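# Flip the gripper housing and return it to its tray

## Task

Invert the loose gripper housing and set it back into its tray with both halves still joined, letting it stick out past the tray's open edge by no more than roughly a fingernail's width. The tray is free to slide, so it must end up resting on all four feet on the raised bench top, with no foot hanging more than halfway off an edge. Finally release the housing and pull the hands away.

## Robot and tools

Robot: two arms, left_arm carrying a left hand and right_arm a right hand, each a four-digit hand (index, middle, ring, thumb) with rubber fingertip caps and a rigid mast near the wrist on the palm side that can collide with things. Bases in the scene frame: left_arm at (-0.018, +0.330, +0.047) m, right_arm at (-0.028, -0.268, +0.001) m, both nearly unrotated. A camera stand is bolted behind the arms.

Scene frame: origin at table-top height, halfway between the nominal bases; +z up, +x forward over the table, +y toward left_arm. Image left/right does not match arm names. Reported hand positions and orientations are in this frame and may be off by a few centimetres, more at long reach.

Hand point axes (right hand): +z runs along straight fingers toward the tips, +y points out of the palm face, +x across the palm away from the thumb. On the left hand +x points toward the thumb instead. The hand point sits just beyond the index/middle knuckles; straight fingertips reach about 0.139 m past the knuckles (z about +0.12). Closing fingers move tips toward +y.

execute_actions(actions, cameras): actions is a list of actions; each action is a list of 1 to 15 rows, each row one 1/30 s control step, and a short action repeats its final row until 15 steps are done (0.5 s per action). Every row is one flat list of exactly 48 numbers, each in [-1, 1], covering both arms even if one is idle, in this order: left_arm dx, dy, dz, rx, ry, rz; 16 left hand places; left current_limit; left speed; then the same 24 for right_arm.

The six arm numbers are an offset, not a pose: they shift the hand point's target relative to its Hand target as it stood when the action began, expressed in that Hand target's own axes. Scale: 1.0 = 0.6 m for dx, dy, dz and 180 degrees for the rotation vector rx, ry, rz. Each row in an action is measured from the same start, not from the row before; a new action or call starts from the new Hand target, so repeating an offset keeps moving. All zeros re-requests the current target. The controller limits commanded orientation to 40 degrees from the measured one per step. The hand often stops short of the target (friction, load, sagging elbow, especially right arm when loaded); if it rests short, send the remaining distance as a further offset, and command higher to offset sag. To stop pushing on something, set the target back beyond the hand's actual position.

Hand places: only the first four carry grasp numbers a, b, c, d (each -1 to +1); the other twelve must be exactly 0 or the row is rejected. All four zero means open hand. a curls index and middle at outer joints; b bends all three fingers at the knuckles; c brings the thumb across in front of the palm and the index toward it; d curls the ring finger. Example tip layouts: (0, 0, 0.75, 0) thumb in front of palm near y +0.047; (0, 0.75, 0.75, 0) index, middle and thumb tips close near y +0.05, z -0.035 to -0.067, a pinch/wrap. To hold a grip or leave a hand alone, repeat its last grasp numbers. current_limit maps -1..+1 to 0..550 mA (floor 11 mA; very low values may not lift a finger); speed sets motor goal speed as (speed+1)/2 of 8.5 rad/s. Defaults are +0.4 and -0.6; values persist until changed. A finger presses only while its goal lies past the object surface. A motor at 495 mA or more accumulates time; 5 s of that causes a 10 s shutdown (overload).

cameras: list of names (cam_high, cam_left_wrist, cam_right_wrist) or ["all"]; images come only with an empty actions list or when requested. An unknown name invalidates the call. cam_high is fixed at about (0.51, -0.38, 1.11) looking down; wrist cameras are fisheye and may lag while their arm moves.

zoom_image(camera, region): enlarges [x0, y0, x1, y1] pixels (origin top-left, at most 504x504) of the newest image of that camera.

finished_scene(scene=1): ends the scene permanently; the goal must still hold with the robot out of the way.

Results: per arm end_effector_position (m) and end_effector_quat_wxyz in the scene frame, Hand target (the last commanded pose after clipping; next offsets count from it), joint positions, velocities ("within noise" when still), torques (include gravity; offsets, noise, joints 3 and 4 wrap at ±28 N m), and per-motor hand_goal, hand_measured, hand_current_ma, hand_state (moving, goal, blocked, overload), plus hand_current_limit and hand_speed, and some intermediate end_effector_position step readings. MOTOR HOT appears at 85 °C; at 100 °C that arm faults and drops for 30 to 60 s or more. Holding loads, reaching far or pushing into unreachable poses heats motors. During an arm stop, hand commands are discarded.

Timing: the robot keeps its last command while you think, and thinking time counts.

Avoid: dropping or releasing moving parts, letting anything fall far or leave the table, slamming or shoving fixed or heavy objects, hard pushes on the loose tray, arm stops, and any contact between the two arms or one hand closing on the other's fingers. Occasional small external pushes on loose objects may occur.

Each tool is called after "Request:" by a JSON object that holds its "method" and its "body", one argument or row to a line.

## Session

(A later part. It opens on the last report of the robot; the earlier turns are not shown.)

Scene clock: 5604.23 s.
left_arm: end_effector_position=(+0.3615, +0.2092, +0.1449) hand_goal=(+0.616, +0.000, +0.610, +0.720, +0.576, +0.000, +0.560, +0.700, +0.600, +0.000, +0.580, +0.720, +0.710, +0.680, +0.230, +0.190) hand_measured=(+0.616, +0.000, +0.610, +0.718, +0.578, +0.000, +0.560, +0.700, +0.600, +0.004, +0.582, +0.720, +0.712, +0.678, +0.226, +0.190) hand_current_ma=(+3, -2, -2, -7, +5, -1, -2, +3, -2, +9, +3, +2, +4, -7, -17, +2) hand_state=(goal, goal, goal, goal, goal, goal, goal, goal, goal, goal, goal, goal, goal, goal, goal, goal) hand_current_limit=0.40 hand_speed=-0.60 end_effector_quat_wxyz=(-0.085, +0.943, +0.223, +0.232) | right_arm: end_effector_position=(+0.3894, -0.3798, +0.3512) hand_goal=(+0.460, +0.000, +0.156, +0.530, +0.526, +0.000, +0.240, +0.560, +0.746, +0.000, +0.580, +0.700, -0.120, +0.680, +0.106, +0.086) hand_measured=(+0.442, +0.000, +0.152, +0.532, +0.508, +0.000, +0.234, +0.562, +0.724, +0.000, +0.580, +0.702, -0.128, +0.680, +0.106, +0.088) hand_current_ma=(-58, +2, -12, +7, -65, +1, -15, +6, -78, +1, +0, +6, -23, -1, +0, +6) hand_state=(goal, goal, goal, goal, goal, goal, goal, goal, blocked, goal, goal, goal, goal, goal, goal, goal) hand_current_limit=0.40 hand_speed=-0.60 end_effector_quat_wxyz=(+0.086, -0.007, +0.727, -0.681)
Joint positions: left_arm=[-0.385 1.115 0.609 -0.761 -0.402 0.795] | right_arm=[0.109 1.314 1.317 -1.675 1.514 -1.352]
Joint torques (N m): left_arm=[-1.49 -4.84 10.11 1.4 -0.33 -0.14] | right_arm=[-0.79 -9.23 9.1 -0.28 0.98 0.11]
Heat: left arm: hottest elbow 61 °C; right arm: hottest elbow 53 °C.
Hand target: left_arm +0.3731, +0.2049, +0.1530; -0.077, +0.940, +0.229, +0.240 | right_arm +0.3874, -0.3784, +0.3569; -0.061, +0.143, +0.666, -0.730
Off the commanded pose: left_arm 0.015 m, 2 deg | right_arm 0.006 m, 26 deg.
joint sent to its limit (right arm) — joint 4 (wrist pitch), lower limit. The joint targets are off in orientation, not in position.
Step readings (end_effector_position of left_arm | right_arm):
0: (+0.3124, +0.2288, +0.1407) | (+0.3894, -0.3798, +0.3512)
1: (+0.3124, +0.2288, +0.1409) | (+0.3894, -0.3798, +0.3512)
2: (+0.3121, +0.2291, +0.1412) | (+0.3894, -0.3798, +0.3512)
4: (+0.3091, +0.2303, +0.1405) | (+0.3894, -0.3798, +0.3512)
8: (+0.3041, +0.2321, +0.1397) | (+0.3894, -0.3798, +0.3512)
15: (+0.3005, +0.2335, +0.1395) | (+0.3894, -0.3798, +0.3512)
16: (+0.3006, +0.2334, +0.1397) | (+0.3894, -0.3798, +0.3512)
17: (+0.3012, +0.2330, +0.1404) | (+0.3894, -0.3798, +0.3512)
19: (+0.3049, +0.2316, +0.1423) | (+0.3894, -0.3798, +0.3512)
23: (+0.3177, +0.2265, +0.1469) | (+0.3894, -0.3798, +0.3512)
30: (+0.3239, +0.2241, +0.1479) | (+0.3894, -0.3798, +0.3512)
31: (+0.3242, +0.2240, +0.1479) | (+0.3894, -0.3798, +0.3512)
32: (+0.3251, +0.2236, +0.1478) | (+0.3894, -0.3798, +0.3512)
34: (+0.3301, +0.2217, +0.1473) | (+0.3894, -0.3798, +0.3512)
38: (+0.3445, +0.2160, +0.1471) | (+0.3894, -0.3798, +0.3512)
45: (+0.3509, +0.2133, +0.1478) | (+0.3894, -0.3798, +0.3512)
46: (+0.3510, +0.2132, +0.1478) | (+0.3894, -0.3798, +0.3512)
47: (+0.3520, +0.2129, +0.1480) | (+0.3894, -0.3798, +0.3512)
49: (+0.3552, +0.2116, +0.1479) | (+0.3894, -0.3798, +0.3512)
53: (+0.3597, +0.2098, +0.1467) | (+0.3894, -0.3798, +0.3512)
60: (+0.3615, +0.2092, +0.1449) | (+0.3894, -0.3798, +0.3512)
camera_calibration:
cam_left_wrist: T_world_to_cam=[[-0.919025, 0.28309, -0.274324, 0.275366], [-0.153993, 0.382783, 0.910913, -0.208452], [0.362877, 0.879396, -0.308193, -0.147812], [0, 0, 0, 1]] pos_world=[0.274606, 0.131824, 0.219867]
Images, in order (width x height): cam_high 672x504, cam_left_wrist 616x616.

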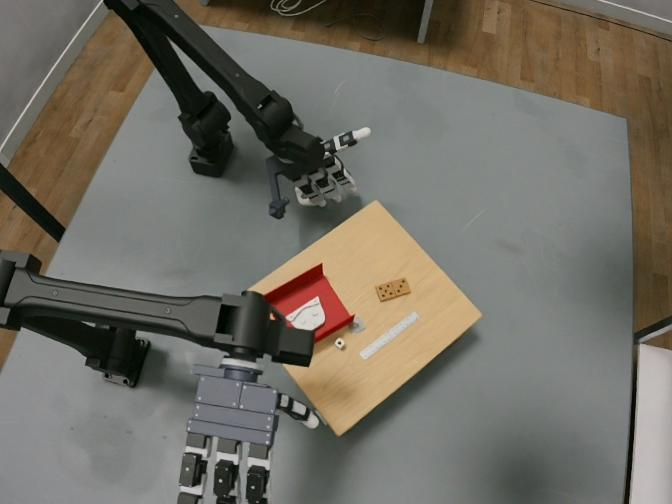

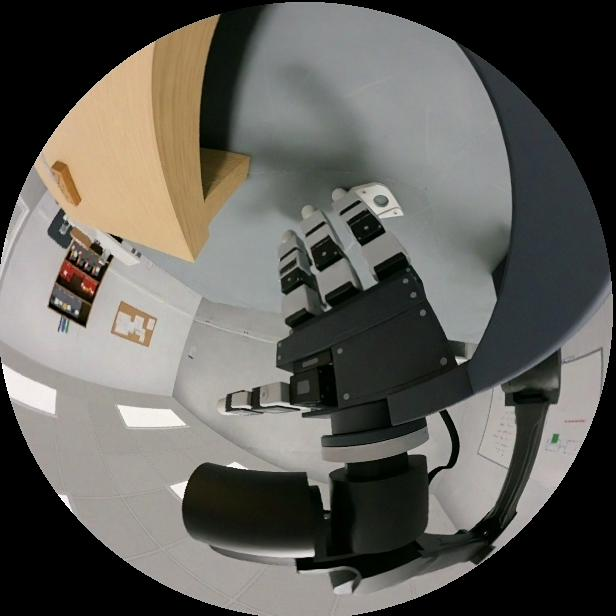

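Request:
{"method": "execute_actions", "body": {
  "actions": [
    [[0.0013,-0.025,0.0017,0,0,0,0,0.1,0,0,0,0,0,0,0,0,0,0,0,0,0,0,0.4,-0.6,0,0,0,0,0,0,0.2,0.1,0.5,0,0,0,0,0,0,0,0,0,0,0,0,0,0.4,-0.6]],
    [[0.0013,-0.025,0.0017,0,0,0,0,0.1,0,0,0,0,0,0,0,0,0,0,0,0,0,0,0.4,-0.6,0,0,0,0,0,0,0.2,0.1,0.5,0,0,0,0,0,0,0,0,0,0,0,0,0,0.4,-0.6]]
  ],
  "cameras": ["cam_high","cam_left_wrist"]
}}

Request:
{"method": "zoom_image", "body": {
  "camera": "cam_high",
  "region": [260, 140, 370, 230]
}}

Request:
{"method": "zoom_image", "body": {
  "camera": "cam_left_wrist",
  "region": [300, 120, 440, 260]
}}

Scene clock: 5613.37 s.
left_arm: end_effector_position=(+0.3590, +0.2321, +0.1486) hand_goal=(+0.616, +0.000, +0.610, +0.720, +0.576, +0.000, +0.560, +0.700, +0.600, +0.000, +0.580, +0.720, +0.710, +0.680, +0.230, +0.190) hand_measured=(+0.616, +0.000, +0.610, +0.718, +0.578, +0.000, +0.560, +0.700, +0.598, +0.000, +0.580, +0.720, +0.710, +0.678, +0.226, +0.190) hand_current_ma=(+2, -2, -2, -7, +4, -1, -2, +3, -7, +2, +0, +2, +2, -7, -17, +2) hand_state=(goal, goal, goal, goal, goal, goal, goal, goal, goal, goal, goal, goal, goal, goal, goal, goal) hand_current_limit=0.40 hand_speed=-0.60 end_effector_quat_wxyz=(-0.081, +0.941, +0.233, +0.233) | right_arm: end_effector_position=(+0.3894, -0.3798, +0.3512) hand_goal=(+0.460, +0.000, +0.156, +0.530, +0.526, +0.000, +0.240, +0.560, +0.746, +0.000, +0.580, +0.700, -0.120, +0.680, +0.106, +0.086) hand_measured=(+0.442, +0.000, +0.152, +0.532, +0.508, +0.000, +0.234, +0.562, +0.724, +0.000, +0.580, +0.702, -0.128, +0.680, +0.106, +0.088) hand_current_ma=(-58, +2, -12, +7, -65, +1, -15, +6, -78, +1, +0, +6, -23, -1, +0, +6) hand_state=(goal, goal, goal, goal, goal, goal, goal, goal, blocked, goal, goal, goal, goal, goal, goal, goal) hand_current_limit=0.40 hand_speed=-0.60 end_effector_quat_wxyz=(+0.086, -0.007, +0.727, -0.681)
Joint positions: left_arm=[-0.31 1.068 0.584 -0.751 -0.375 0.852] | right_arm=[0.109 1.314 1.317 -1.675 1.514 -1.352]
Joint torques (N m): left_arm=[-0.62 -6.71 8.24 1.4 -0.3 0.13] | right_arm=[-0.44 -9.47 9.07 -0.23 0.96 0.14]
Heat: left arm: hottest elbow 61 °C; right arm: hottest elbow 53 °C.
Hand target: left_arm +0.3612, +0.2325, +0.1532; -0.077, +0.940, +0.229, +0.240 | right_arm +0.3874, -0.3784, +0.3569; -0.061, +0.143, +0.666, -0.730
Off the commanded pose: left_arm 0.005 m, 1 deg | right_arm 0.006 m, 26 deg.
joint sent to its limit (right arm) — joint 4 (wrist pitch), lower limit. The joint targets are off in orientation, not in position.
Step readings (end_effector_position of left_arm | right_arm):
0: (+0.3615, +0.2092, +0.1449) | (+0.3894, -0.3798, +0.3512)
1: (+0.3615, +0.2092, +0.1449) | (+0.3894, -0.3798, +0.3512)
2: (+0.3616, +0.2094, +0.1449) | (+0.3894, -0.3798, +0.3512)
4: (+0.3623, +0.2107, +0.1449) | (+0.3894, -0.3798, +0.3512)
8: (+0.3645, +0.2169, +0.1460) | (+0.3894, -0.3798, +0.3512)
15: (+0.3651, +0.2186, +0.1482) | (+0.3894, -0.3798, +0.3512)
16: (+0.3650, +0.2186, +0.1480) | (+0.3894, -0.3798, +0.3512)
17: (+0.3648, +0.2194, +0.1479) | (+0.3894, -0.3798, +0.3512)
19: (+0.3631, +0.2220, +0.1475) | (+0.3894, -0.3798, +0.3512)
23: (+0.3602, +0.2306, +0.1484) | (+0.3894, -0.3798, +0.3512)
30: (+0.3593, +0.2324, +0.1488) | (+0.3894, -0.3798, +0.3512)
camera_calibration:
cam_left_wrist: T_world_to_cam=[[-0.921824, 0.264706, -0.283145, 0.274175], [-0.16603, 0.390426, 0.905539, -0.217703], [0.350249, 0.881759, -0.315955, -0.160796], [0, 0, 0, 1]] pos_world=[0.272914, 0.154204, 0.223966]
Images, in order (width x height): cam_high 672x504, cam_left_wrist 616x616.

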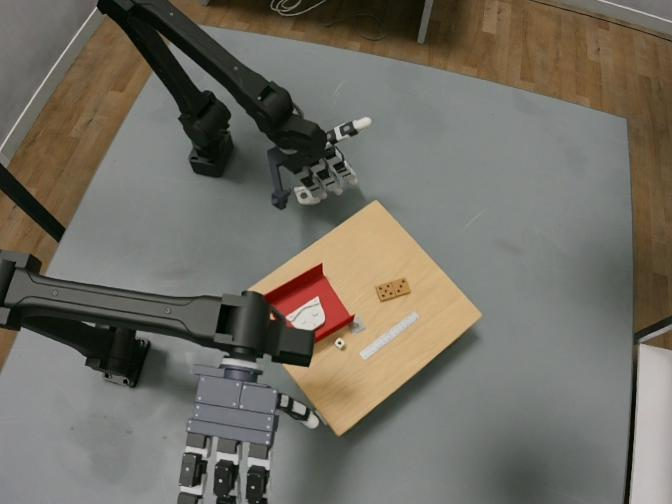

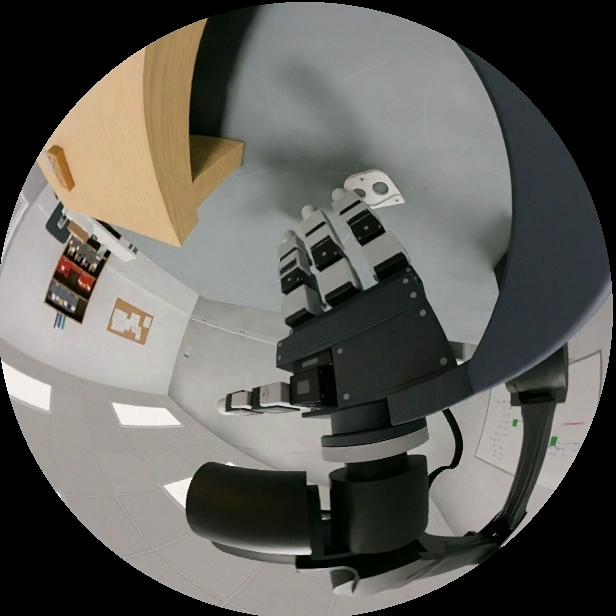

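Scaled by 4.582 from the camera's 672x504 image, which has a finer 960x720 frame.

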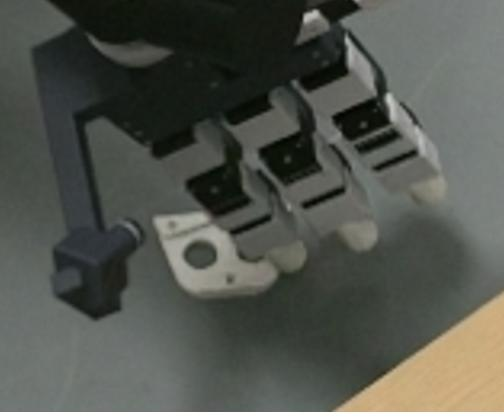

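Scaled by 3.600 from the camera's 616x616 image, which has a finer 880x880 frame.

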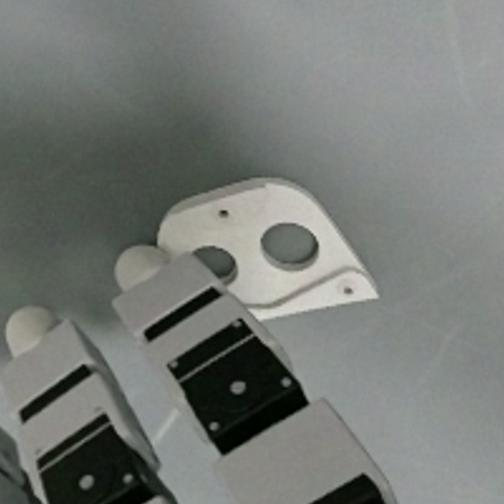

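Request:
{"method": "execute_actions", "body": {
  "actions": [
    [[-0.0033,0.058,-0.0042,0,0,0,0,0.1,0,0,0,0,0,0,0,0,0,0,0,0,0,0,0.4,-0.6,0,0,0,0,0,0,0.2,0.1,0.5,0,0,0,0,0,0,0,0,0,0,0,0,0,0.4,-0.6]],
    [[-0.0286,-0.0025,-0.0101,0,0,0,0,0.1,0,0,0,0,0,0,0,0,0,0,0,0,0,0,0.4,-0.6,0,0,0,0,0,0,0.2,0.1,0.5,0,0,0,0,0,0,0,0,0,0,0,0,0,0.4,-0.6]],
    [[0.0013,-0.025,0.0017,0,0,0,0,0.1,0,0,0,0,0,0,0,0,0,0,0,0,0,0,0.4,-0.6,0,0,0,0,0,0,0.2,0.1,0.5,0,0,0,0,0,0,0,0,0,0,0,0,0,0.4,-0.6]],
    [[0.0013,-0.025,0.0017,0,0,0,0,0.1,0,0,0,0,0,0,0,0,0,0,0,0,0,0,0.4,-0.6,0,0,0,0,0,0,0.2,0.1,0.5,0,0,0,0,0,0,0,0,0,0,0,0,0,0.4,-0.6]]
  ],
  "cameras": ["cam_high","cam_left_wrist"]
}}

Request:
{"method": "zoom_image", "body": {
  "camera": "cam_high",
  "region": [260, 140, 370, 230]
}}

Request:
{"method": "zoom_image", "body": {
  "camera": "cam_left_wrist",
  "region": [300, 120, 440, 260]
}}

Scene clock: 5632.33 s.
left_arm: end_effector_position=(+0.3472, +0.2197, +0.1480) hand_goal=(+0.616, +0.000, +0.610, +0.720, +0.576, +0.000, +0.560, +0.700, +0.600, +0.000, +0.580, +0.720, +0.710, +0.680, +0.230, +0.190) hand_measured=(+0.616, +0.000, +0.610, +0.718, +0.576, +0.000, +0.560, +0.700, +0.598, +0.000, +0.580, +0.722, +0.710, +0.678, +0.226, +0.190) hand_current_ma=(+0, -2, -2, -7, +2, -1, -2, +3, -8, +3, +0, +4, +1, -7, -17, +2) hand_state=(goal, goal, goal, goal, goal, goal, goal, goal, goal, goal, goal, goal, goal, goal, goal, goal) hand_current_limit=0.40 hand_speed=-0.60 end_effector_quat_wxyz=(-0.077, +0.939, +0.234, +0.239) | right_arm: end_effector_position=(+0.3894, -0.3798, +0.3512) hand_goal=(+0.460, +0.000, +0.156, +0.530, +0.526, +0.000, +0.240, +0.560, +0.746, +0.000, +0.580, +0.700, -0.120, +0.680, +0.106, +0.086) hand_measured=(+0.442, +0.000, +0.152, +0.532, +0.508, +0.000, +0.234, +0.562, +0.724, +0.000, +0.580, +0.702, -0.128, +0.680, +0.106, +0.088) hand_current_ma=(-58, +2, -12, +7, -65, +1, -15, +6, -78, +1, +0, +6, -23, -1, +0, +6) hand_state=(goal, goal, goal, goal, goal, goal, goal, goal, blocked, goal, goal, goal, goal, goal, goal, goal) hand_current_limit=0.40 hand_speed=-0.60 end_effector_quat_wxyz=(+0.086, -0.007, +0.727, -0.681)
Joint positions: left_arm=[-0.371 1.042 0.561 -0.762 -0.396 0.789] | right_arm=[0.109 1.314 1.317 -1.675 1.514 -1.352]
Joint torques (N m): left_arm=[-0.67 -5.66 8.27 0.91 -0.37 0.15] | right_arm=[-0.38 -9.47 9.06 -0.31 0.96 0.11]
Heat: left arm: hottest elbow 59 °C; right arm: hottest elbow 53 °C.
Hand target: left_arm +0.3462, +0.2210, +0.1501; -0.077, +0.940, +0.229, +0.240 | right_arm +0.3874, -0.3784, +0.3569; -0.061, +0.143, +0.666, -0.730
Off the commanded pose: left_arm 0.003 m, 1 deg | right_arm 0.006 m, 26 deg.
joint sent to its limit (right arm) — joint 4 (wrist pitch), lower limit. The joint targets are off in orientation, not in position.
Step readings (end_effector_position of left_arm | right_arm):
0: (+0.3590, +0.2321, +0.1486) | (+0.3894, -0.3798, +0.3512)
1: (+0.3590, +0.2321, +0.1486) | (+0.3894, -0.3798, +0.3512)
2: (+0.3589, +0.2316, +0.1484) | (+0.3894, -0.3798, +0.3512)
4: (+0.3581, +0.2274, +0.1468) | (+0.3894, -0.3798, +0.3512)
8: (+0.3569, +0.2116, +0.1416) | (+0.3894, -0.3798, +0.3512)
15: (+0.3584, +0.2072, +0.1413) | (+0.3894, -0.3798, +0.3512)
16: (+0.3585, +0.2073, +0.1414) | (+0.3894, -0.3798, +0.3512)
17: (+0.3582, +0.2067, +0.1415) | (+0.3894, -0.3798, +0.3512)
19: (+0.3577, +0.2050, +0.1418) | (+0.3894, -0.3798, +0.3512)
23: (+0.3555, +0.1984, +0.1423) | (+0.3894, -0.3798, +0.3512)
30: (+0.3551, +0.1975, +0.1426) | (+0.3894, -0.3798, +0.3512)
31: (+0.3552, +0.1976, +0.1426) | (+0.3894, -0.3798, +0.3512)
32: (+0.3552, +0.1975, +0.1429) | (+0.3894, -0.3798, +0.3512)
34: (+0.3550, +0.1983, +0.1439) | (+0.3894, -0.3798, +0.3512)
38: (+0.3536, +0.2027, +0.1471) | (+0.3894, -0.3798, +0.3512)
45: (+0.3535, +0.2052, +0.1483) | (+0.3894, -0.3798, +0.3512)
46: (+0.3535, +0.2053, +0.1482) | (+0.3894, -0.3798, +0.3512)
47: (+0.3529, +0.2057, +0.1478) | (+0.3894, -0.3798, +0.3512)
49: (+0.3511, +0.2090, +0.1471) | (+0.3894, -0.3798, +0.3512)
53: (+0.3481, +0.2183, +0.1475) | (+0.3894, -0.3798, +0.3512)
60: (+0.3474, +0.2200, +0.1481) | (+0.3894, -0.3798, +0.3512)
camera_calibration:
cam_left_wrist: T_world_to_cam=[[-0.917566, 0.263023, -0.298148, 0.267492], [-0.179863, 0.394166, 0.901267, -0.209558], [0.354573, 0.880598, -0.314365, -0.147461], [0, 0, 0, 1]] pos_world=[0.260036, 0.142098, 0.222263]
Images, in order (width x height): cam_high 672x504, cam_left_wrist 616x616.

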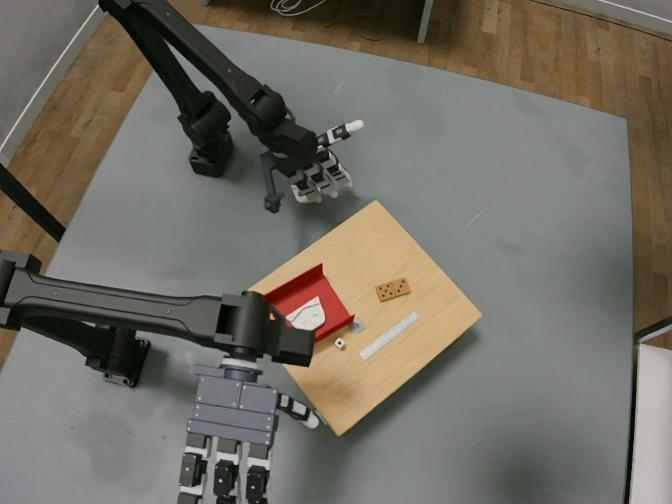

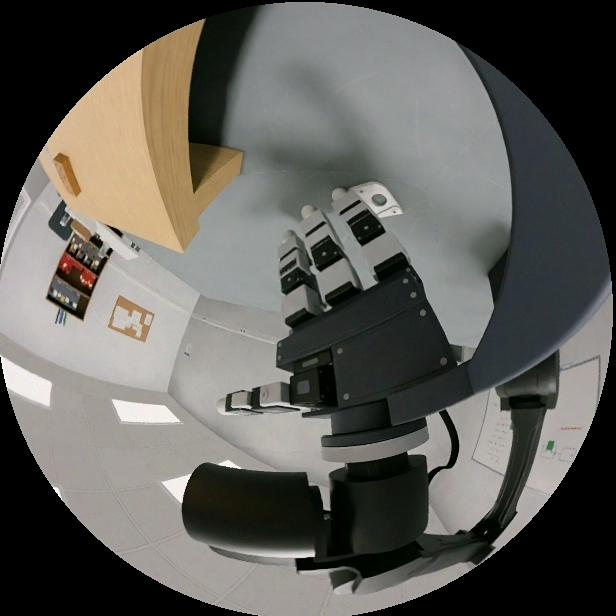

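Scaled by 4.582 from the camera's 672x504 image, which has a finer 960x720 frame.

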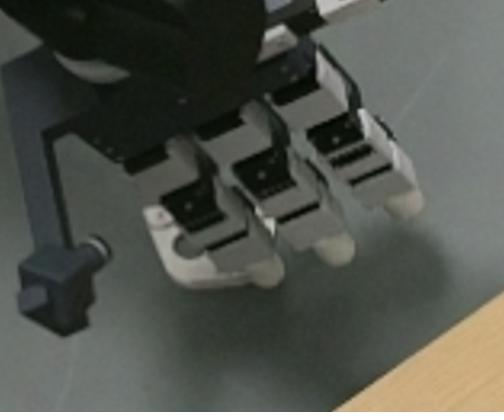

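Scaled by 3.600 from the camera's 616x616 image, which has a finer 880x880 frame.

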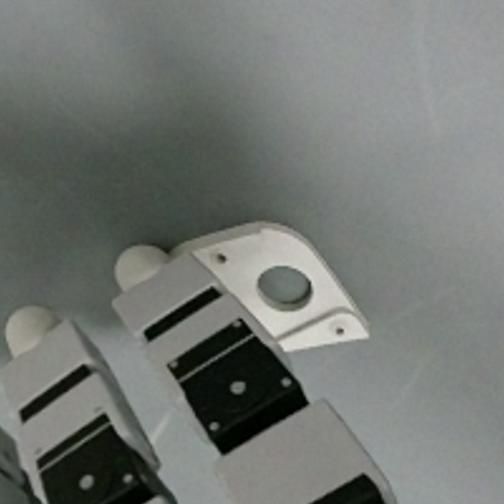

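Request:
{"method": "execute_actions", "body": {
  "actions": [
    [[-0.0036,-0.0245,0.0075,0,0,0,0,0.1,0,0,0,0,0,0,0,0,0,0,0,0,0,0,0.4,-0.6,0,0,0,0,0,0,0.2,0.1,0.5,0,0,0,0,0,0,0,0,0,0,0,0,0,0.4,-0.6]],
    [[0.0013,-0.025,0.0017,0,0,0,0,0.1,0,0,0,0,0,0,0,0,0,0,0,0,0,0,0.4,-0.6,0,0,0,0,0,0,0.2,0.1,0.5,0,0,0,0,0,0,0,0,0,0,0,0,0,0.4,-0.6]]
  ],
  "cameras": ["cam_high","cam_left_wrist"]
}}

Request:
{"method": "zoom_image", "body": {
  "camera": "cam_high",
  "region": [260, 140, 370, 230]
}}

Request:
{"method": "zoom_image", "body": {
  "camera": "cam_left_wrist",
  "region": [300, 120, 440, 260]
}}

Scene clock: 5649.23 s.
left_arm: end_effector_position=(+0.3353, +0.2470, +0.1465) hand_goal=(+0.616, +0.000, +0.610, +0.720, +0.576, +0.000, +0.560, +0.700, +0.600, +0.000, +0.580, +0.720, +0.710, +0.680, +0.230, +0.190) hand_measured=(+0.616, +0.000, +0.610, +0.718, +0.576, +0.000, +0.560, +0.700, +0.586, +0.010, +0.572, +0.718, +0.710, +0.678, +0.226, +0.190) hand_current_ma=(+0, -2, -2, -7, +2, -1, -2, +3, -59, +29, -29, -8, +1, -7, -17, +2) hand_state=(goal, goal, goal, goal, goal, goal, goal, goal, goal, goal, goal, goal, goal, goal, goal, goal) hand_current_limit=0.40 hand_speed=-0.60 end_effector_quat_wxyz=(-0.076, +0.939, +0.236, +0.240) | right_arm: end_effector_position=(+0.3894, -0.3798, +0.3512) hand_goal=(+0.460, +0.000, +0.156, +0.530, +0.526, +0.000, +0.240, +0.560, +0.746, +0.000, +0.580, +0.700, -0.120, +0.680, +0.106, +0.086) hand_measured=(+0.442, +0.000, +0.152, +0.532, +0.508, +0.000, +0.234, +0.562, +0.724, +0.000, +0.580, +0.702, -0.128, +0.680, +0.106, +0.088) hand_current_ma=(-58, +2, -12, +7, -65, +1, -15, +6, -78, +1, +0, +6, -23, -1, +0, +6) hand_state=(goal, goal, goal, goal, goal, goal, goal, goal, blocked, goal, goal, goal, goal, goal, goal, goal) hand_current_limit=0.40 hand_speed=-0.60 end_effector_quat_wxyz=(+0.086, -0.007, +0.727, -0.681)
Joint positions: left_arm=[-0.28 0.967 0.51 -0.751 -0.365 0.878] | right_arm=[0.109 1.314 1.317 -1.675 1.514 -1.352]
Joint torques (N m): left_arm=[-1.44 -4.54 8.09 1.22 -0.26 0.18] | right_arm=[-0.62 -9.64 9.13 -0.17 0.97 0.11]
Heat: left arm: hottest elbow 57 °C; right arm: hottest elbow 53 °C.
Hand target: left_arm +0.3335, +0.2481, +0.1456; -0.077, +0.940, +0.229, +0.240 | right_arm +0.3874, -0.3784, +0.3569; -0.061, +0.143, +0.666, -0.730
Off the commanded pose: left_arm 0.002 m, 1 deg | right_arm 0.006 m, 26 deg.
joint sent to its limit (right arm) — joint 4 (wrist pitch), lower limit. The joint targets are off in orientation, not in position.
Step readings (end_effector_position of left_arm | right_arm):
0: (+0.3472, +0.2197, +0.1480) | (+0.3894, -0.3798, +0.3512)
1: (+0.3470, +0.2198, +0.1479) | (+0.3894, -0.3798, +0.3512)
2: (+0.3467, +0.2210, +0.1474) | (+0.3894, -0.3798, +0.3512)
4: (+0.3452, +0.2234, +0.1472) | (+0.3894, -0.3798, +0.3512)
8: (+0.3420, +0.2313, +0.1473) | (+0.3894, -0.3798, +0.3512)
15: (+0.3413, +0.2324, +0.1473) | (+0.3894, -0.3798, +0.3512)
16: (+0.3410, +0.2324, +0.1470) | (+0.3894, -0.3798, +0.3512)
17: (+0.3406, +0.2327, +0.1469) | (+0.3894, -0.3798, +0.3512)
19: (+0.3399, +0.2357, +0.1473) | (+0.3894, -0.3798, +0.3512)
23: (+0.3368, +0.2453, +0.1473) | (+0.3894, -0.3798, +0.3512)
30: (+0.3356, +0.2471, +0.1467) | (+0.3894, -0.3798, +0.3512)
camera_calibration:
cam_left_wrist: T_world_to_cam=[[-0.91788, 0.259287, -0.300443, 0.250314], [-0.182881, 0.395525, 0.900064, -0.220353], [0.352207, 0.881096, -0.315626, -0.166886], [0, 0, 0, 1]] pos_world=[0.248239, 0.169294, 0.220863]
Images, in order (width x height): cam_high 672x504, cam_left_wrist 616x616.

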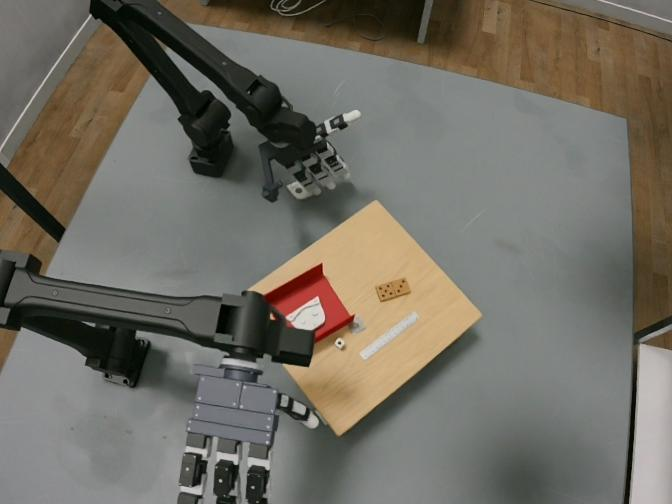

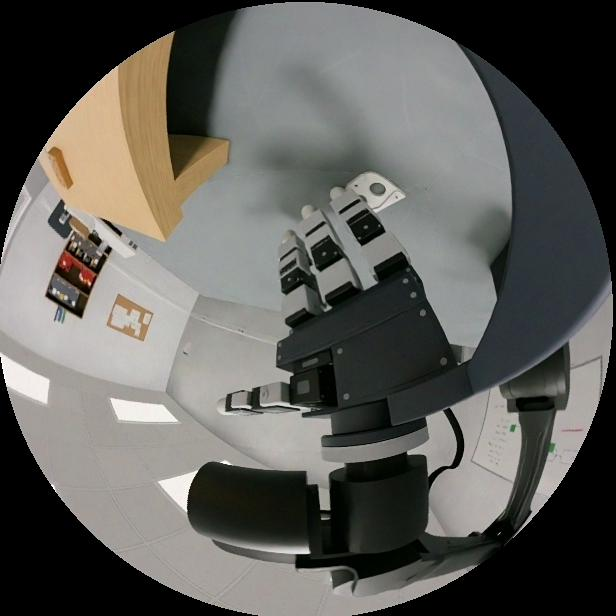

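Scaled by 4.582 from the camera's 672x504 image, which has a finer 960x720 frame.

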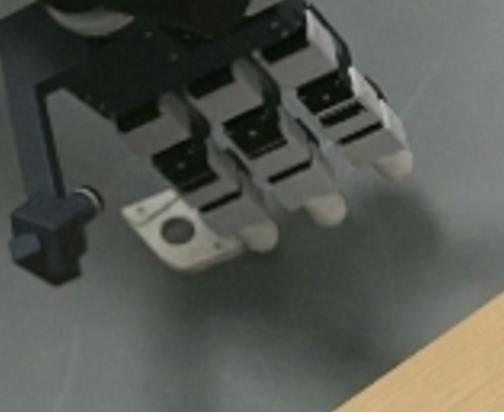

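Scaled by 3.600 from the camera's 616x616 image, which has a finer 880x880 frame.

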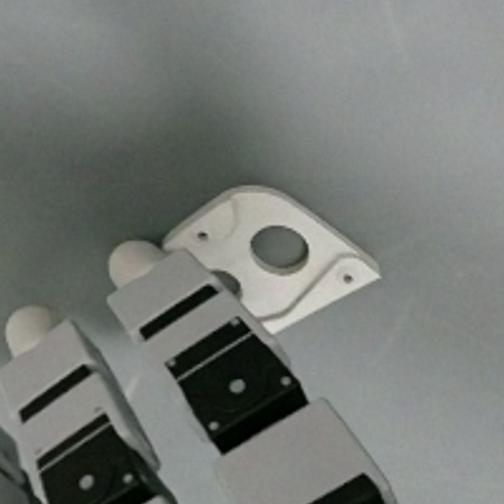

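Request:
{"method": "execute_actions", "body": {
  "actions": [
    [[0.0093,0.0406,0,0,0,0,0,0.1,0,0,0,0,0,0,0,0,0,0,0,0,0,0,0.4,-0.6,0,0,0,0,0,0,0.2,0.1,0.5,0,0,0,0,0,0,0,0,0,0,0,0,0,0.4,-0.6]],
    [[-0.0213,0.0047,-0.0122,0,0,0,0,0.1,0,0,0,0,0,0,0,0,0,0,0,0,0,0,0.4,-0.6,0,0,0,0,0,0,0.2,0.1,0.5,0,0,0,0,0,0,0,0,0,0,0,0,0,0.4,-0.6]],
    [[-0.0045,-0.0245,-0.0015,0,0,0,0,0.1,0,0,0,0,0,0,0,0,0,0,0,0,0,0,0.4,-0.6,0,0,0,0,0,0,0.2,0.1,0.5,0,0,0,0,0,0,0,0,0,0,0,0,0,0.4,-0.6]],
    [[-0.0045,-0.0245,-0.0015,0,0,0,0,0.1,0,0,0,0,0,0,0,0,0,0,0,0,0,0,0.4,-0.6,0,0,0,0,0,0,0.2,0.1,0.5,0,0,0,0,0,0,0,0,0,0,0,0,0,0.4,-0.6]],
    [[-0.0045,-0.0245,-0.0015,0,0,0,0,0.1,0,0,0,0,0,0,0,0,0,0,0,0,0,0,0.4,-0.6,0,0,0,0,0,0,0.2,0.1,0.5,0,0,0,0,0,0,0,0,0,0,0,0,0,0.4,-0.6]]
  ],
  "cameras": ["cam_high","cam_left_wrist"]
}}

Request:
{"method": "zoom_image", "body": {
  "camera": "cam_high",
  "region": [260, 140, 370, 230]
}}

Request:
{"method": "zoom_image", "body": {
  "camera": "cam_left_wrist",
  "region": [300, 120, 440, 260]
}}

Scene clock: 5663.80 s.
left_arm: end_effector_position=(+0.3115, +0.2532, +0.1464) hand_goal=(+0.616, +0.000, +0.610, +0.720, +0.576, +0.000, +0.560, +0.700, +0.600, +0.000, +0.580, +0.720, +0.710, +0.680, +0.230, +0.190) hand_measured=(+0.616, +0.000, +0.610, +0.718, +0.576, +0.000, +0.560, +0.700, +0.600, +0.002, +0.582, +0.722, +0.710, +0.678, +0.226, +0.190) hand_current_ma=(-1, -2, -2, -7, +2, -1, -2, +3, -2, +3, +4, +6, +0, -7, -17, +2) hand_state=(goal, goal, goal, goal, goal, goal, goal, goal, goal, goal, goal, goal, goal, goal, goal, goal) hand_current_limit=0.40 hand_speed=-0.60 end_effector_quat_wxyz=(-0.076, +0.939, +0.234, +0.241) | right_arm: end_effector_position=(+0.3894, -0.3798, +0.3512) hand_goal=(+0.460, +0.000, +0.156, +0.530, +0.526, +0.000, +0.240, +0.560, +0.746, +0.000, +0.580, +0.700, -0.120, +0.680, +0.106, +0.086) hand_measured=(+0.442, +0.000, +0.152, +0.532, +0.508, +0.000, +0.234, +0.562, +0.724, +0.000, +0.580, +0.702, -0.128, +0.680, +0.106, +0.088) hand_current_ma=(-58, +2, -12, +7, -65, +1, -15, +6, -78, +1, +0, +6, -23, -1, +0, +6) hand_state=(goal, goal, goal, goal, goal, goal, goal, goal, blocked, goal, goal, goal, goal, goal, goal, goal) hand_current_limit=0.40 hand_speed=-0.60 end_effector_quat_wxyz=(+0.086, -0.007, +0.727, -0.681)
Joint positions: left_arm=[-0.28 0.872 0.461 -0.794 -0.365 0.882] | right_arm=[0.109 1.314 1.317 -1.675 1.514 -1.352]
Joint torques (N m): left_arm=[-1.14 -3.37 8.7 0.87 -0.23 0.15] | right_arm=[-0.38 -9.47 9.1 -0.18 0.96 0.13]
Heat: left arm: hottest elbow 56 °C; right arm: hottest elbow 54 °C.
Hand target: left_arm +0.3096, +0.2545, +0.1476; -0.077, +0.940, +0.229, +0.240 | right_arm +0.3874, -0.3784, +0.3569; -0.061, +0.143, +0.666, -0.730
Off the commanded pose: left_arm 0.003 m, 1 deg | right_arm 0.006 m, 26 deg.
joint sent to its limit (right arm) — joint 4 (wrist pitch), lower limit. The joint targets are off in orientation, not in position.
Step readings (end_effector_position of left_arm | right_arm):
0: (+0.3353, +0.2470, +0.1465) | (+0.3894, -0.3798, +0.3512)
1: (+0.3353, +0.2470, +0.1465) | (+0.3894, -0.3798, +0.3512)
2: (+0.3352, +0.2467, +0.1465) | (+0.3894, -0.3798, +0.3512)
4: (+0.3349, +0.2446, +0.1447) | (+0.3894, -0.3798, +0.3512)
8: (+0.3350, +0.2372, +0.1396) | (+0.3894, -0.3798, +0.3512)
15: (+0.3368, +0.2344, +0.1405) | (+0.3894, -0.3798, +0.3512)
16: (+0.3368, +0.2343, +0.1405) | (+0.3894, -0.3798, +0.3512)
17: (+0.3365, +0.2334, +0.1406) | (+0.3894, -0.3798, +0.3512)
19: (+0.3358, +0.2310, +0.1409) | (+0.3894, -0.3798, +0.3512)
23: (+0.3338, +0.2255, +0.1410) | (+0.3894, -0.3798, +0.3512)
30: (+0.3337, +0.2252, +0.1413) | (+0.3894, -0.3798, +0.3512)
31: (+0.3337, +0.2253, +0.1413) | (+0.3894, -0.3798, +0.3512)
32: (+0.3336, +0.2253, +0.1415) | (+0.3894, -0.3798, +0.3512)
34: (+0.3329, +0.2250, +0.1427) | (+0.3894, -0.3798, +0.3512)
38: (+0.3309, +0.2268, +0.1455) | (+0.3894, -0.3798, +0.3512)
45: (+0.3301, +0.2287, +0.1466) | (+0.3894, -0.3798, +0.3512)
46: (+0.3299, +0.2288, +0.1464) | (+0.3894, -0.3798, +0.3512)
47: (+0.3294, +0.2291, +0.1462) | (+0.3894, -0.3798, +0.3512)
49: (+0.3273, +0.2321, +0.1459) | (+0.3894, -0.3798, +0.3512)
53: (+0.3224, +0.2400, +0.1460) | (+0.3894, -0.3798, +0.3512)
60: (+0.3210, +0.2415, +0.1464) | (+0.3894, -0.3798, +0.3512)
61: (+0.3208, +0.2415, +0.1463) | (+0.3894, -0.3798, +0.3512)
62: (+0.3204, +0.2422, +0.1461) | (+0.3894, -0.3798, +0.3512)
64: (+0.3183, +0.2444, +0.1461) | (+0.3894, -0.3798, +0.3512)
68: (+0.3134, +0.2517, +0.1464) | (+0.3894, -0.3798, +0.3512)
75: (+0.3117, +0.2533, +0.1466) | (+0.3894, -0.3798, +0.3512)
camera_calibration:
cam_left_wrist: T_world_to_cam=[[-0.91617, 0.262562, -0.302809, 0.225862], [-0.183866, 0.395991, 0.899658, -0.22676], [0.356126, 0.879916, -0.314519, -0.165133], [0, 0, 0, 1]] pos_world=[0.224042, 0.175795, 0.220462]
Images, in order (width x height): cam_high 672x504, cam_left_wrist 616x616.

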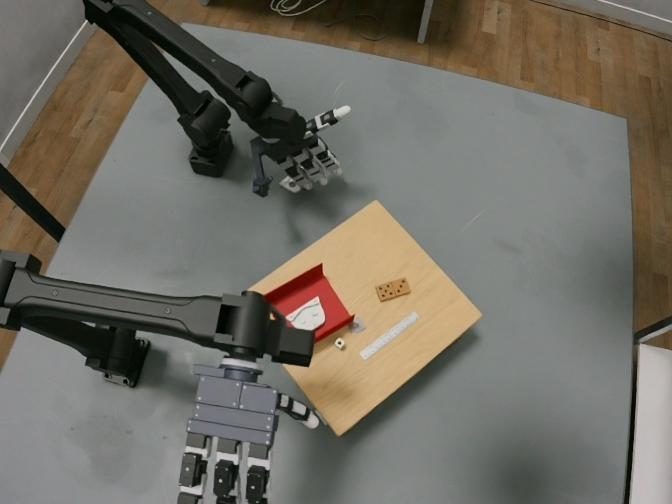

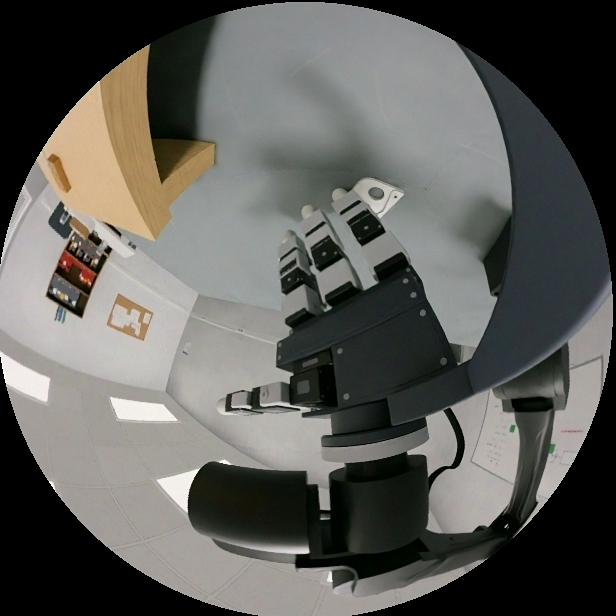

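Scaled by 4.582 from the camera's 672x504 image, which has a finer 960x720 frame.

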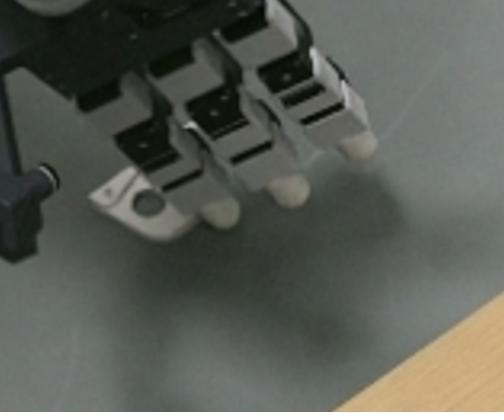

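Scaled by 3.600 from the camera's 616x616 image, which has a finer 880x880 frame.

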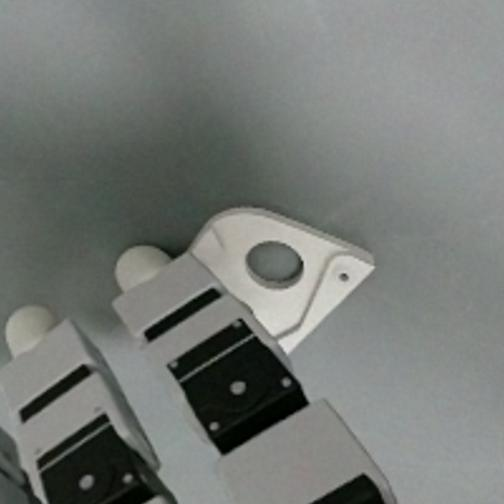

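Request:
{"method": "execute_actions", "body": {
  "actions": [
    [[0.0213,0.01,-0.0364,0,0,0,0,0.1,0,0,0,0,0,0,0,0,0,0,0,0,0,0,0.4,-0.6,0,0,0,0,0,0,0.2,0.1,0.5,0,0,0,0,0,0,0,0,0,0,0,0,0,0.4,-0.6]],
    [[0.0192,-0.0014,-0.0364,0,0,0,0,0.1,0,0,0,0,0,0,0,0,0,0,0,0,0,0,0.4,-0.6,0,0,0,0,0,0,0.2,0.1,0.5,0,0,0,0,0,0,0,0,0,0,0,0,0,0.4,-0.6]],
    [[-0.0402,-0.0255,-0.0213,0,0,0,0,0.1,0,0,0,0,0,0,0,0,0,0,0,0,0,0,0.4,-0.6,0,0,0,0,0,0,0.2,0.1,0.5,0,0,0,0,0,0,0,0,0,0,0,0,0,0.4,-0.6]],
    [[-0.0402,-0.0255,-0.0213,0,0,0,0,0.1,0,0,0,0,0,0,0,0,0,0,0,0,0,0,0.4,-0.6,0,0,0,0,0,0,0.2,0.1,0.5,0,0,0,0,0,0,0,0,0,0,0,0,0,0.4,-0.6]],
    [[-0.0402,-0.0255,-0.0213,0,0,0,0,0.1,0,0,0,0,0,0,0,0,0,0,0,0,0,0,0.4,-0.6,0,0,0,0,0,0,0.2,0.1,0.5,0,0,0,0,0,0,0,0,0,0,0,0,0,0.4,-0.6]]
  ],
  "cameras": ["cam_high","cam_left_wrist"]
}}

Request:
{"method": "zoom_image", "body": {
  "camera": "cam_high",
  "region": [240, 130, 350, 220]
}}

Request:
{"method": "zoom_image", "body": {
  "camera": "cam_left_wrist",
  "region": [270, 100, 430, 260]
}}

Scene clock: 5686.60 s.
left_arm: end_effector_position=(+0.2190, +0.2510, +0.1936) hand_goal=(+0.616, +0.000, +0.610, +0.720, +0.576, +0.000, +0.560, +0.700, +0.600, +0.000, +0.580, +0.720, +0.710, +0.680, +0.230, +0.190) hand_measured=(+0.616, +0.000, +0.610, +0.718, +0.576, +0.000, +0.560, +0.700, +0.600, +0.000, +0.582, +0.722, +0.710, +0.678, +0.226, +0.190) hand_current_ma=(-1, -2, -2, -7, +2, -1, -2, +3, -2, +2, +3, +6, +0, -7, -17, +2) hand_state=(goal, goal, goal, goal, goal, goal, goal, goal, goal, goal, goal, goal, goal, goal, goal, goal) hand_current_limit=0.40 hand_speed=-0.60 end_effector_quat_wxyz=(-0.079, +0.942, +0.224, +0.237) | right_arm: end_effector_position=(+0.3894, -0.3798, +0.3512) hand_goal=(+0.460, +0.000, +0.156, +0.530, +0.526, +0.000, +0.240, +0.560, +0.746, +0.000, +0.580, +0.700, -0.120, +0.680, +0.106, +0.086) hand_measured=(+0.442, +0.000, +0.152, +0.532, +0.508, +0.000, +0.234, +0.562, +0.724, +0.000, +0.580, +0.702, -0.128, +0.680, +0.106, +0.088) hand_current_ma=(-58, +2, -12, +7, -65, +1, -15, +6, -78, +1, +0, +6, -23, -1, +0, +6) hand_state=(goal, goal, goal, goal, goal, goal, goal, goal, blocked, goal, goal, goal, goal, goal, goal, goal) hand_current_limit=0.40 hand_speed=-0.60 end_effector_quat_wxyz=(+0.086, -0.007, +0.727, -0.681)
Joint positions: left_arm=[-0.486 0.494 0.475 -1.274 -0.428 0.689] | right_arm=[0.109 1.314 1.317 -1.675 1.514 -1.352]
Joint torques (N m): left_arm=[-1.32 1.14 9.77 0.64 -0.59 -0.21] | right_arm=[-0.67 -9.52 9.16 -0.23 0.99 0.11]
Heat: left arm: hottest elbow 59 °C; right arm: hottest elbow 54 °C.
Hand target: left_arm +0.2188, +0.2506, +0.1971; -0.077, +0.940, +0.229, +0.240 | right_arm +0.3874, -0.3784, +0.3569; -0.061, +0.143, +0.666, -0.730
Off the commanded pose: left_arm 0.004 m, 1 deg | right_arm 0.006 m, 26 deg.
joint sent to its limit (right arm) — joint 4 (wrist pitch), lower limit. The joint targets are off in orientation, not in position.
Step readings (end_effector_position of left_arm | right_arm):
0: (+0.3115, +0.2532, +0.1464) | (+0.3894, -0.3798, +0.3512)
1: (+0.3114, +0.2533, +0.1464) | (+0.3894, -0.3798, +0.3512)
2: (+0.3098, +0.2537, +0.1454) | (+0.3894, -0.3798, +0.3512)
4: (+0.3052, +0.2550, +0.1432) | (+0.3894, -0.3798, +0.3512)
8: (+0.2977, +0.2561, +0.1406) | (+0.3894, -0.3798, +0.3512)
15: (+0.2971, +0.2554, +0.1436) | (+0.3894, -0.3798, +0.3512)
16: (+0.2971, +0.2554, +0.1440) | (+0.3894, -0.3798, +0.3512)
17: (+0.2966, +0.2555, +0.1450) | (+0.3894, -0.3798, +0.3512)
19: (+0.2953, +0.2558, +0.1485) | (+0.3894, -0.3798, +0.3512)
23: (+0.2982, +0.2550, +0.1630) | (+0.3894, -0.3798, +0.3512)
30: (+0.2999, +0.2541, +0.1714) | (+0.3894, -0.3798, +0.3512)
31: (+0.2994, +0.2542, +0.1711) | (+0.3894, -0.3798, +0.3512)
32: (+0.2979, +0.2543, +0.1712) | (+0.3894, -0.3798, +0.3512)
34: (+0.2931, +0.2531, +0.1746) | (+0.3894, -0.3798, +0.3512)
38: (+0.2854, +0.2499, +0.1890) | (+0.3894, -0.3798, +0.3512)
45: (+0.2807, +0.2500, +0.1927) | (+0.3894, -0.3798, +0.3512)
46: (+0.2804, +0.2501, +0.1926) | (+0.3894, -0.3798, +0.3512)
47: (+0.2786, +0.2500, +0.1921) | (+0.3894, -0.3798, +0.3512)
49: (+0.2722, +0.2504, +0.1918) | (+0.3894, -0.3798, +0.3512)
53: (+0.2566, +0.2495, +0.1923) | (+0.3894, -0.3798, +0.3512)
60: (+0.2508, +0.2497, +0.1945) | (+0.3894, -0.3798, +0.3512)
61: (+0.2504, +0.2499, +0.1942) | (+0.3894, -0.3798, +0.3512)
62: (+0.2485, +0.2505, +0.1944) | (+0.3894, -0.3798, +0.3512)
64: (+0.2413, +0.2506, +0.1928) | (+0.3894, -0.3798, +0.3512)
68: (+0.2254, +0.2498, +0.1921) | (+0.3894, -0.3798, +0.3512)
75: (+0.2192, +0.2500, +0.1935) | (+0.3894, -0.3798, +0.3512)
camera_calibration:
cam_left_wrist: T_world_to_cam=[[-0.914767, 0.281786, -0.289481, 0.148311], [-0.166035, 0.391005, 0.905288, -0.289116], [0.368286, 0.876192, -0.310892, -0.117733], [0, 0, 0, 1]] pos_world=[0.131025, 0.174411, 0.268064]
Images, in order (width x height): cam_high 672x504, cam_left_wrist 616x616.

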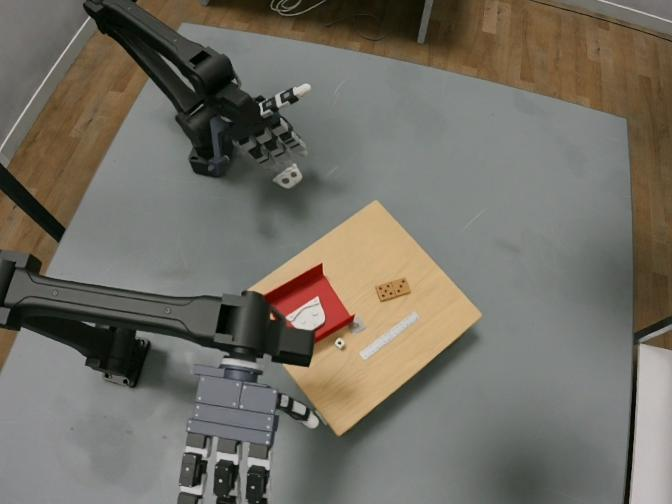

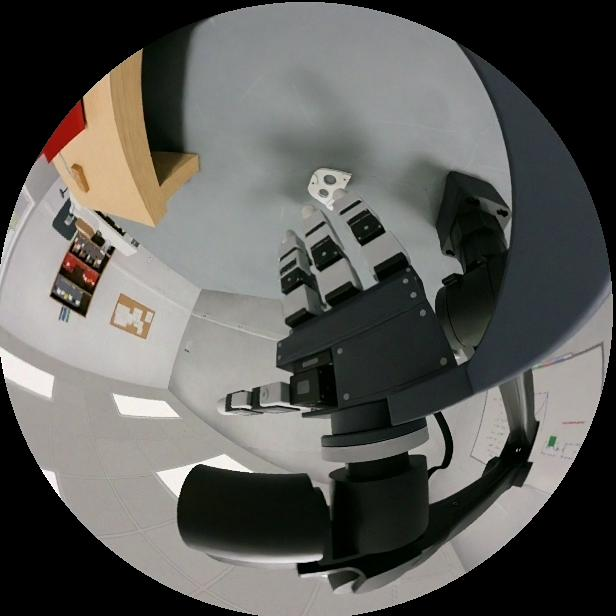

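Scaled by 4.582 from the camera's 672x504 image, which has a finer 960x720 frame.

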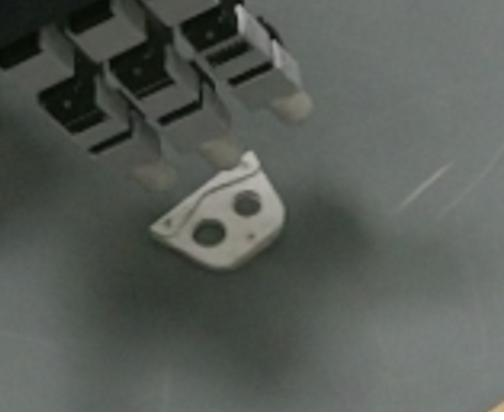

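Scaled by 3.150 from the camera's 616x616 image, which has a finer 880x880 frame.

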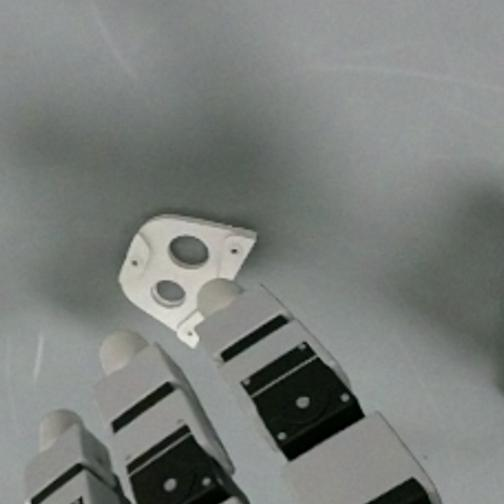

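Request:
{"method": "execute_actions", "body": {
  "actions": [
    [[0.015,-0.0412,0.0102,0,0,0,0,0.1,0,0,0,0,0,0,0,0,0,0,0,0,0,0,0.4,-0.6,0,0,0,0,0,0,0.2,0.1,0.5,0,0,0,0,0,0,0,0,0,0,0,0,0,0.4,-0.6]],
    [[-0.0182,0.0013,0.0327,0,0,0,0,0.1,0,0,0,0,0,0,0,0,0,0,0,0,0,0,0.4,-0.6,0,0,0,0,0,0,0.2,0.1,0.5,0,0,0,0,0,0,0,0,0,0,0,0,0,0.4,-0.6]],
    [[-0.0121,0.0009,0.0218,0,0,0,0,0.1,0,0,0,0,0,0,0,0,0,0,0,0,0,0,0.4,-0.6,0,0,0,0,0,0,0.2,0.1,0.5,0,0,0,0,0,0,0,0,0,0,0,0,0,0.4,-0.6]]
  ],
  "cameras": ["cam_high","cam_left_wrist"]
}}

Request:
{"method": "zoom_image", "body": {
  "camera": "cam_high",
  "region": [240, 130, 350, 220]
}}

Request:
{"method": "zoom_image", "body": {
  "camera": "cam_left_wrist",
  "region": [270, 100, 430, 260]
}}

Scene clock: 5704.77 s.
left_arm: end_effector_position=(+0.2141, +0.2780, +0.1559) hand_goal=(+0.616, +0.000, +0.610, +0.720, +0.576, +0.000, +0.560, +0.700, +0.600, +0.000, +0.580, +0.720, +0.710, +0.680, +0.230, +0.190) hand_measured=(+0.616, +0.000, +0.610, +0.718, +0.576, +0.000, +0.560, +0.700, +0.600, +0.000, +0.582, +0.722, +0.710, +0.678, +0.226, +0.190) hand_current_ma=(-2, -2, -2, -7, +1, -1, -2, +3, -2, +1, +3, +6, -2, -7, -17, +2) hand_state=(goal, goal, goal, goal, goal, goal, goal, goal, goal, goal, goal, goal, goal, goal, goal, goal) hand_current_limit=0.40 hand_speed=-0.60 end_effector_quat_wxyz=(-0.081, +0.941, +0.232, +0.233) | right_arm: end_effector_position=(+0.3894, -0.3798, +0.3512) hand_goal=(+0.460, +0.000, +0.156, +0.530, +0.526, +0.000, +0.240, +0.560, +0.746, +0.000, +0.580, +0.700, -0.120, +0.680, +0.106, +0.086) hand_measured=(+0.442, +0.000, +0.152, +0.532, +0.508, +0.000, +0.234, +0.562, +0.724, +0.000, +0.580, +0.702, -0.128, +0.680, +0.106, +0.088) hand_current_ma=(-58, +2, -12, +7, -65, +1, -15, +6, -78, +1, +0, +6, -23, -1, +0, +6) hand_state=(goal, goal, goal, goal, goal, goal, goal, goal, blocked, goal, goal, goal, goal, goal, goal, goal) hand_current_limit=0.40 hand_speed=-0.60 end_effector_quat_wxyz=(+0.086, -0.007, +0.727, -0.681)
Joint positions: left_arm=[-0.296 0.416 0.36 -1.173 -0.37 0.868] | right_arm=[0.109 1.314 1.317 -1.675 1.514 -1.352]
Joint torques (N m): left_arm=[-0.32 1.85 9.84 1.44 -0.28 0.15] | right_arm=[-0.79 -9.7 9.24 -0.21 0.98 0.11]
Heat: left arm: hottest elbow 59 °C; right arm: hottest elbow 54 °C.
Hand target: left_arm +0.2170, +0.2776, +0.1596; -0.077, +0.940, +0.229, +0.241 | right_arm +0.3874, -0.3784, +0.3569; -0.061, +0.143, +0.666, -0.730
Off the commanded pose: left_arm 0.005 m, 1 deg | right_arm 0.006 m, 26 deg.
joint sent to its limit (right arm) — joint 4 (wrist pitch), lower limit. The joint targets are off in orientation, not in position.
Step readings (end_effector_position of left_arm | right_arm):
0: (+0.2191, +0.2510, +0.1936) | (+0.3894, -0.3798, +0.3512)
1: (+0.2191, +0.2511, +0.1937) | (+0.3894, -0.3798, +0.3512)
2: (+0.2191, +0.2525, +0.1936) | (+0.3894, -0.3798, +0.3512)
4: (+0.2189, +0.2580, +0.1942) | (+0.3894, -0.3798, +0.3512)
8: (+0.2188, +0.2754, +0.1964) | (+0.3894, -0.3798, +0.3512)
15: (+0.2160, +0.2788, +0.1948) | (+0.3894, -0.3798, +0.3512)
16: (+0.2158, +0.2788, +0.1941) | (+0.3894, -0.3798, +0.3512)
17: (+0.2162, +0.2788, +0.1931) | (+0.3894, -0.3798, +0.3512)
19: (+0.2166, +0.2783, +0.1876) | (+0.3894, -0.3798, +0.3512)
23: (+0.2130, +0.2785, +0.1723) | (+0.3894, -0.3798, +0.3512)
30: (+0.2136, +0.2783, +0.1695) | (+0.3894, -0.3798, +0.3512)
31: (+0.2138, +0.2782, +0.1696) | (+0.3894, -0.3798, +0.3512)
32: (+0.2142, +0.2781, +0.1692) | (+0.3894, -0.3798, +0.3512)
34: (+0.2153, +0.2778, +0.1667) | (+0.3894, -0.3798, +0.3512)
38: (+0.2137, +0.2781, +0.1579) | (+0.3894, -0.3798, +0.3512)
45: (+0.2138, +0.2780, +0.1557) | (+0.3894, -0.3798, +0.3512)
camera_calibration:
cam_left_wrist: T_world_to_cam=[[-0.921126, 0.266271, -0.283948, 0.130038], [-0.166121, 0.390796, 0.905363, -0.266334], [0.352038, 0.881123, -0.31574, -0.148501], [0, 0, 0, 1]] pos_world=[0.127815, 0.200304, 0.231166]
Images, in order (width x height): cam_high 672x504, cam_left_wrist 616x616.

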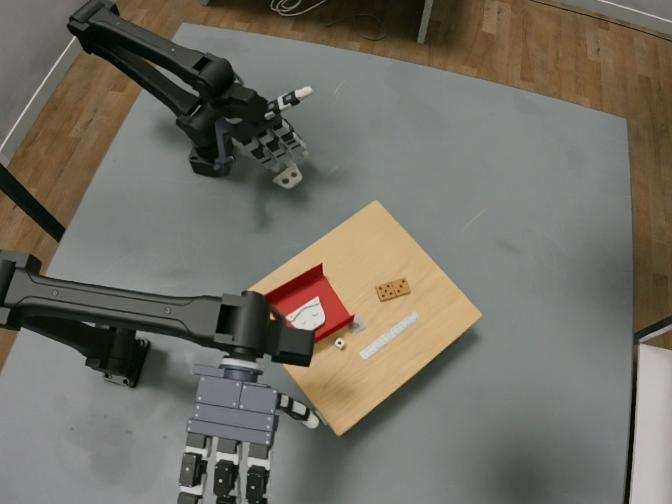

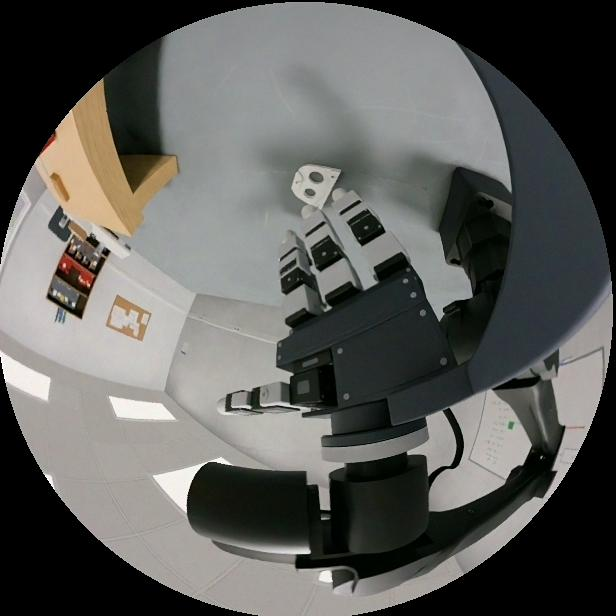

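Scaled by 4.582 from the camera's 672x504 image, which has a finer 960x720 frame.

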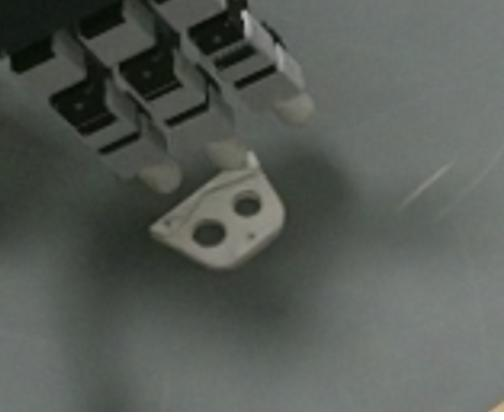

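Scaled by 3.150 from the camera's 616x616 image, which has a finer 880x880 frame.

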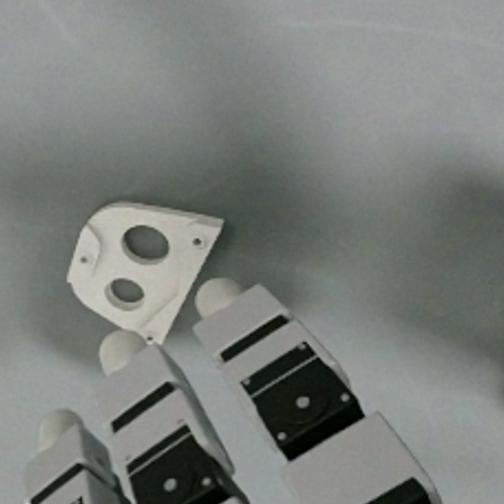

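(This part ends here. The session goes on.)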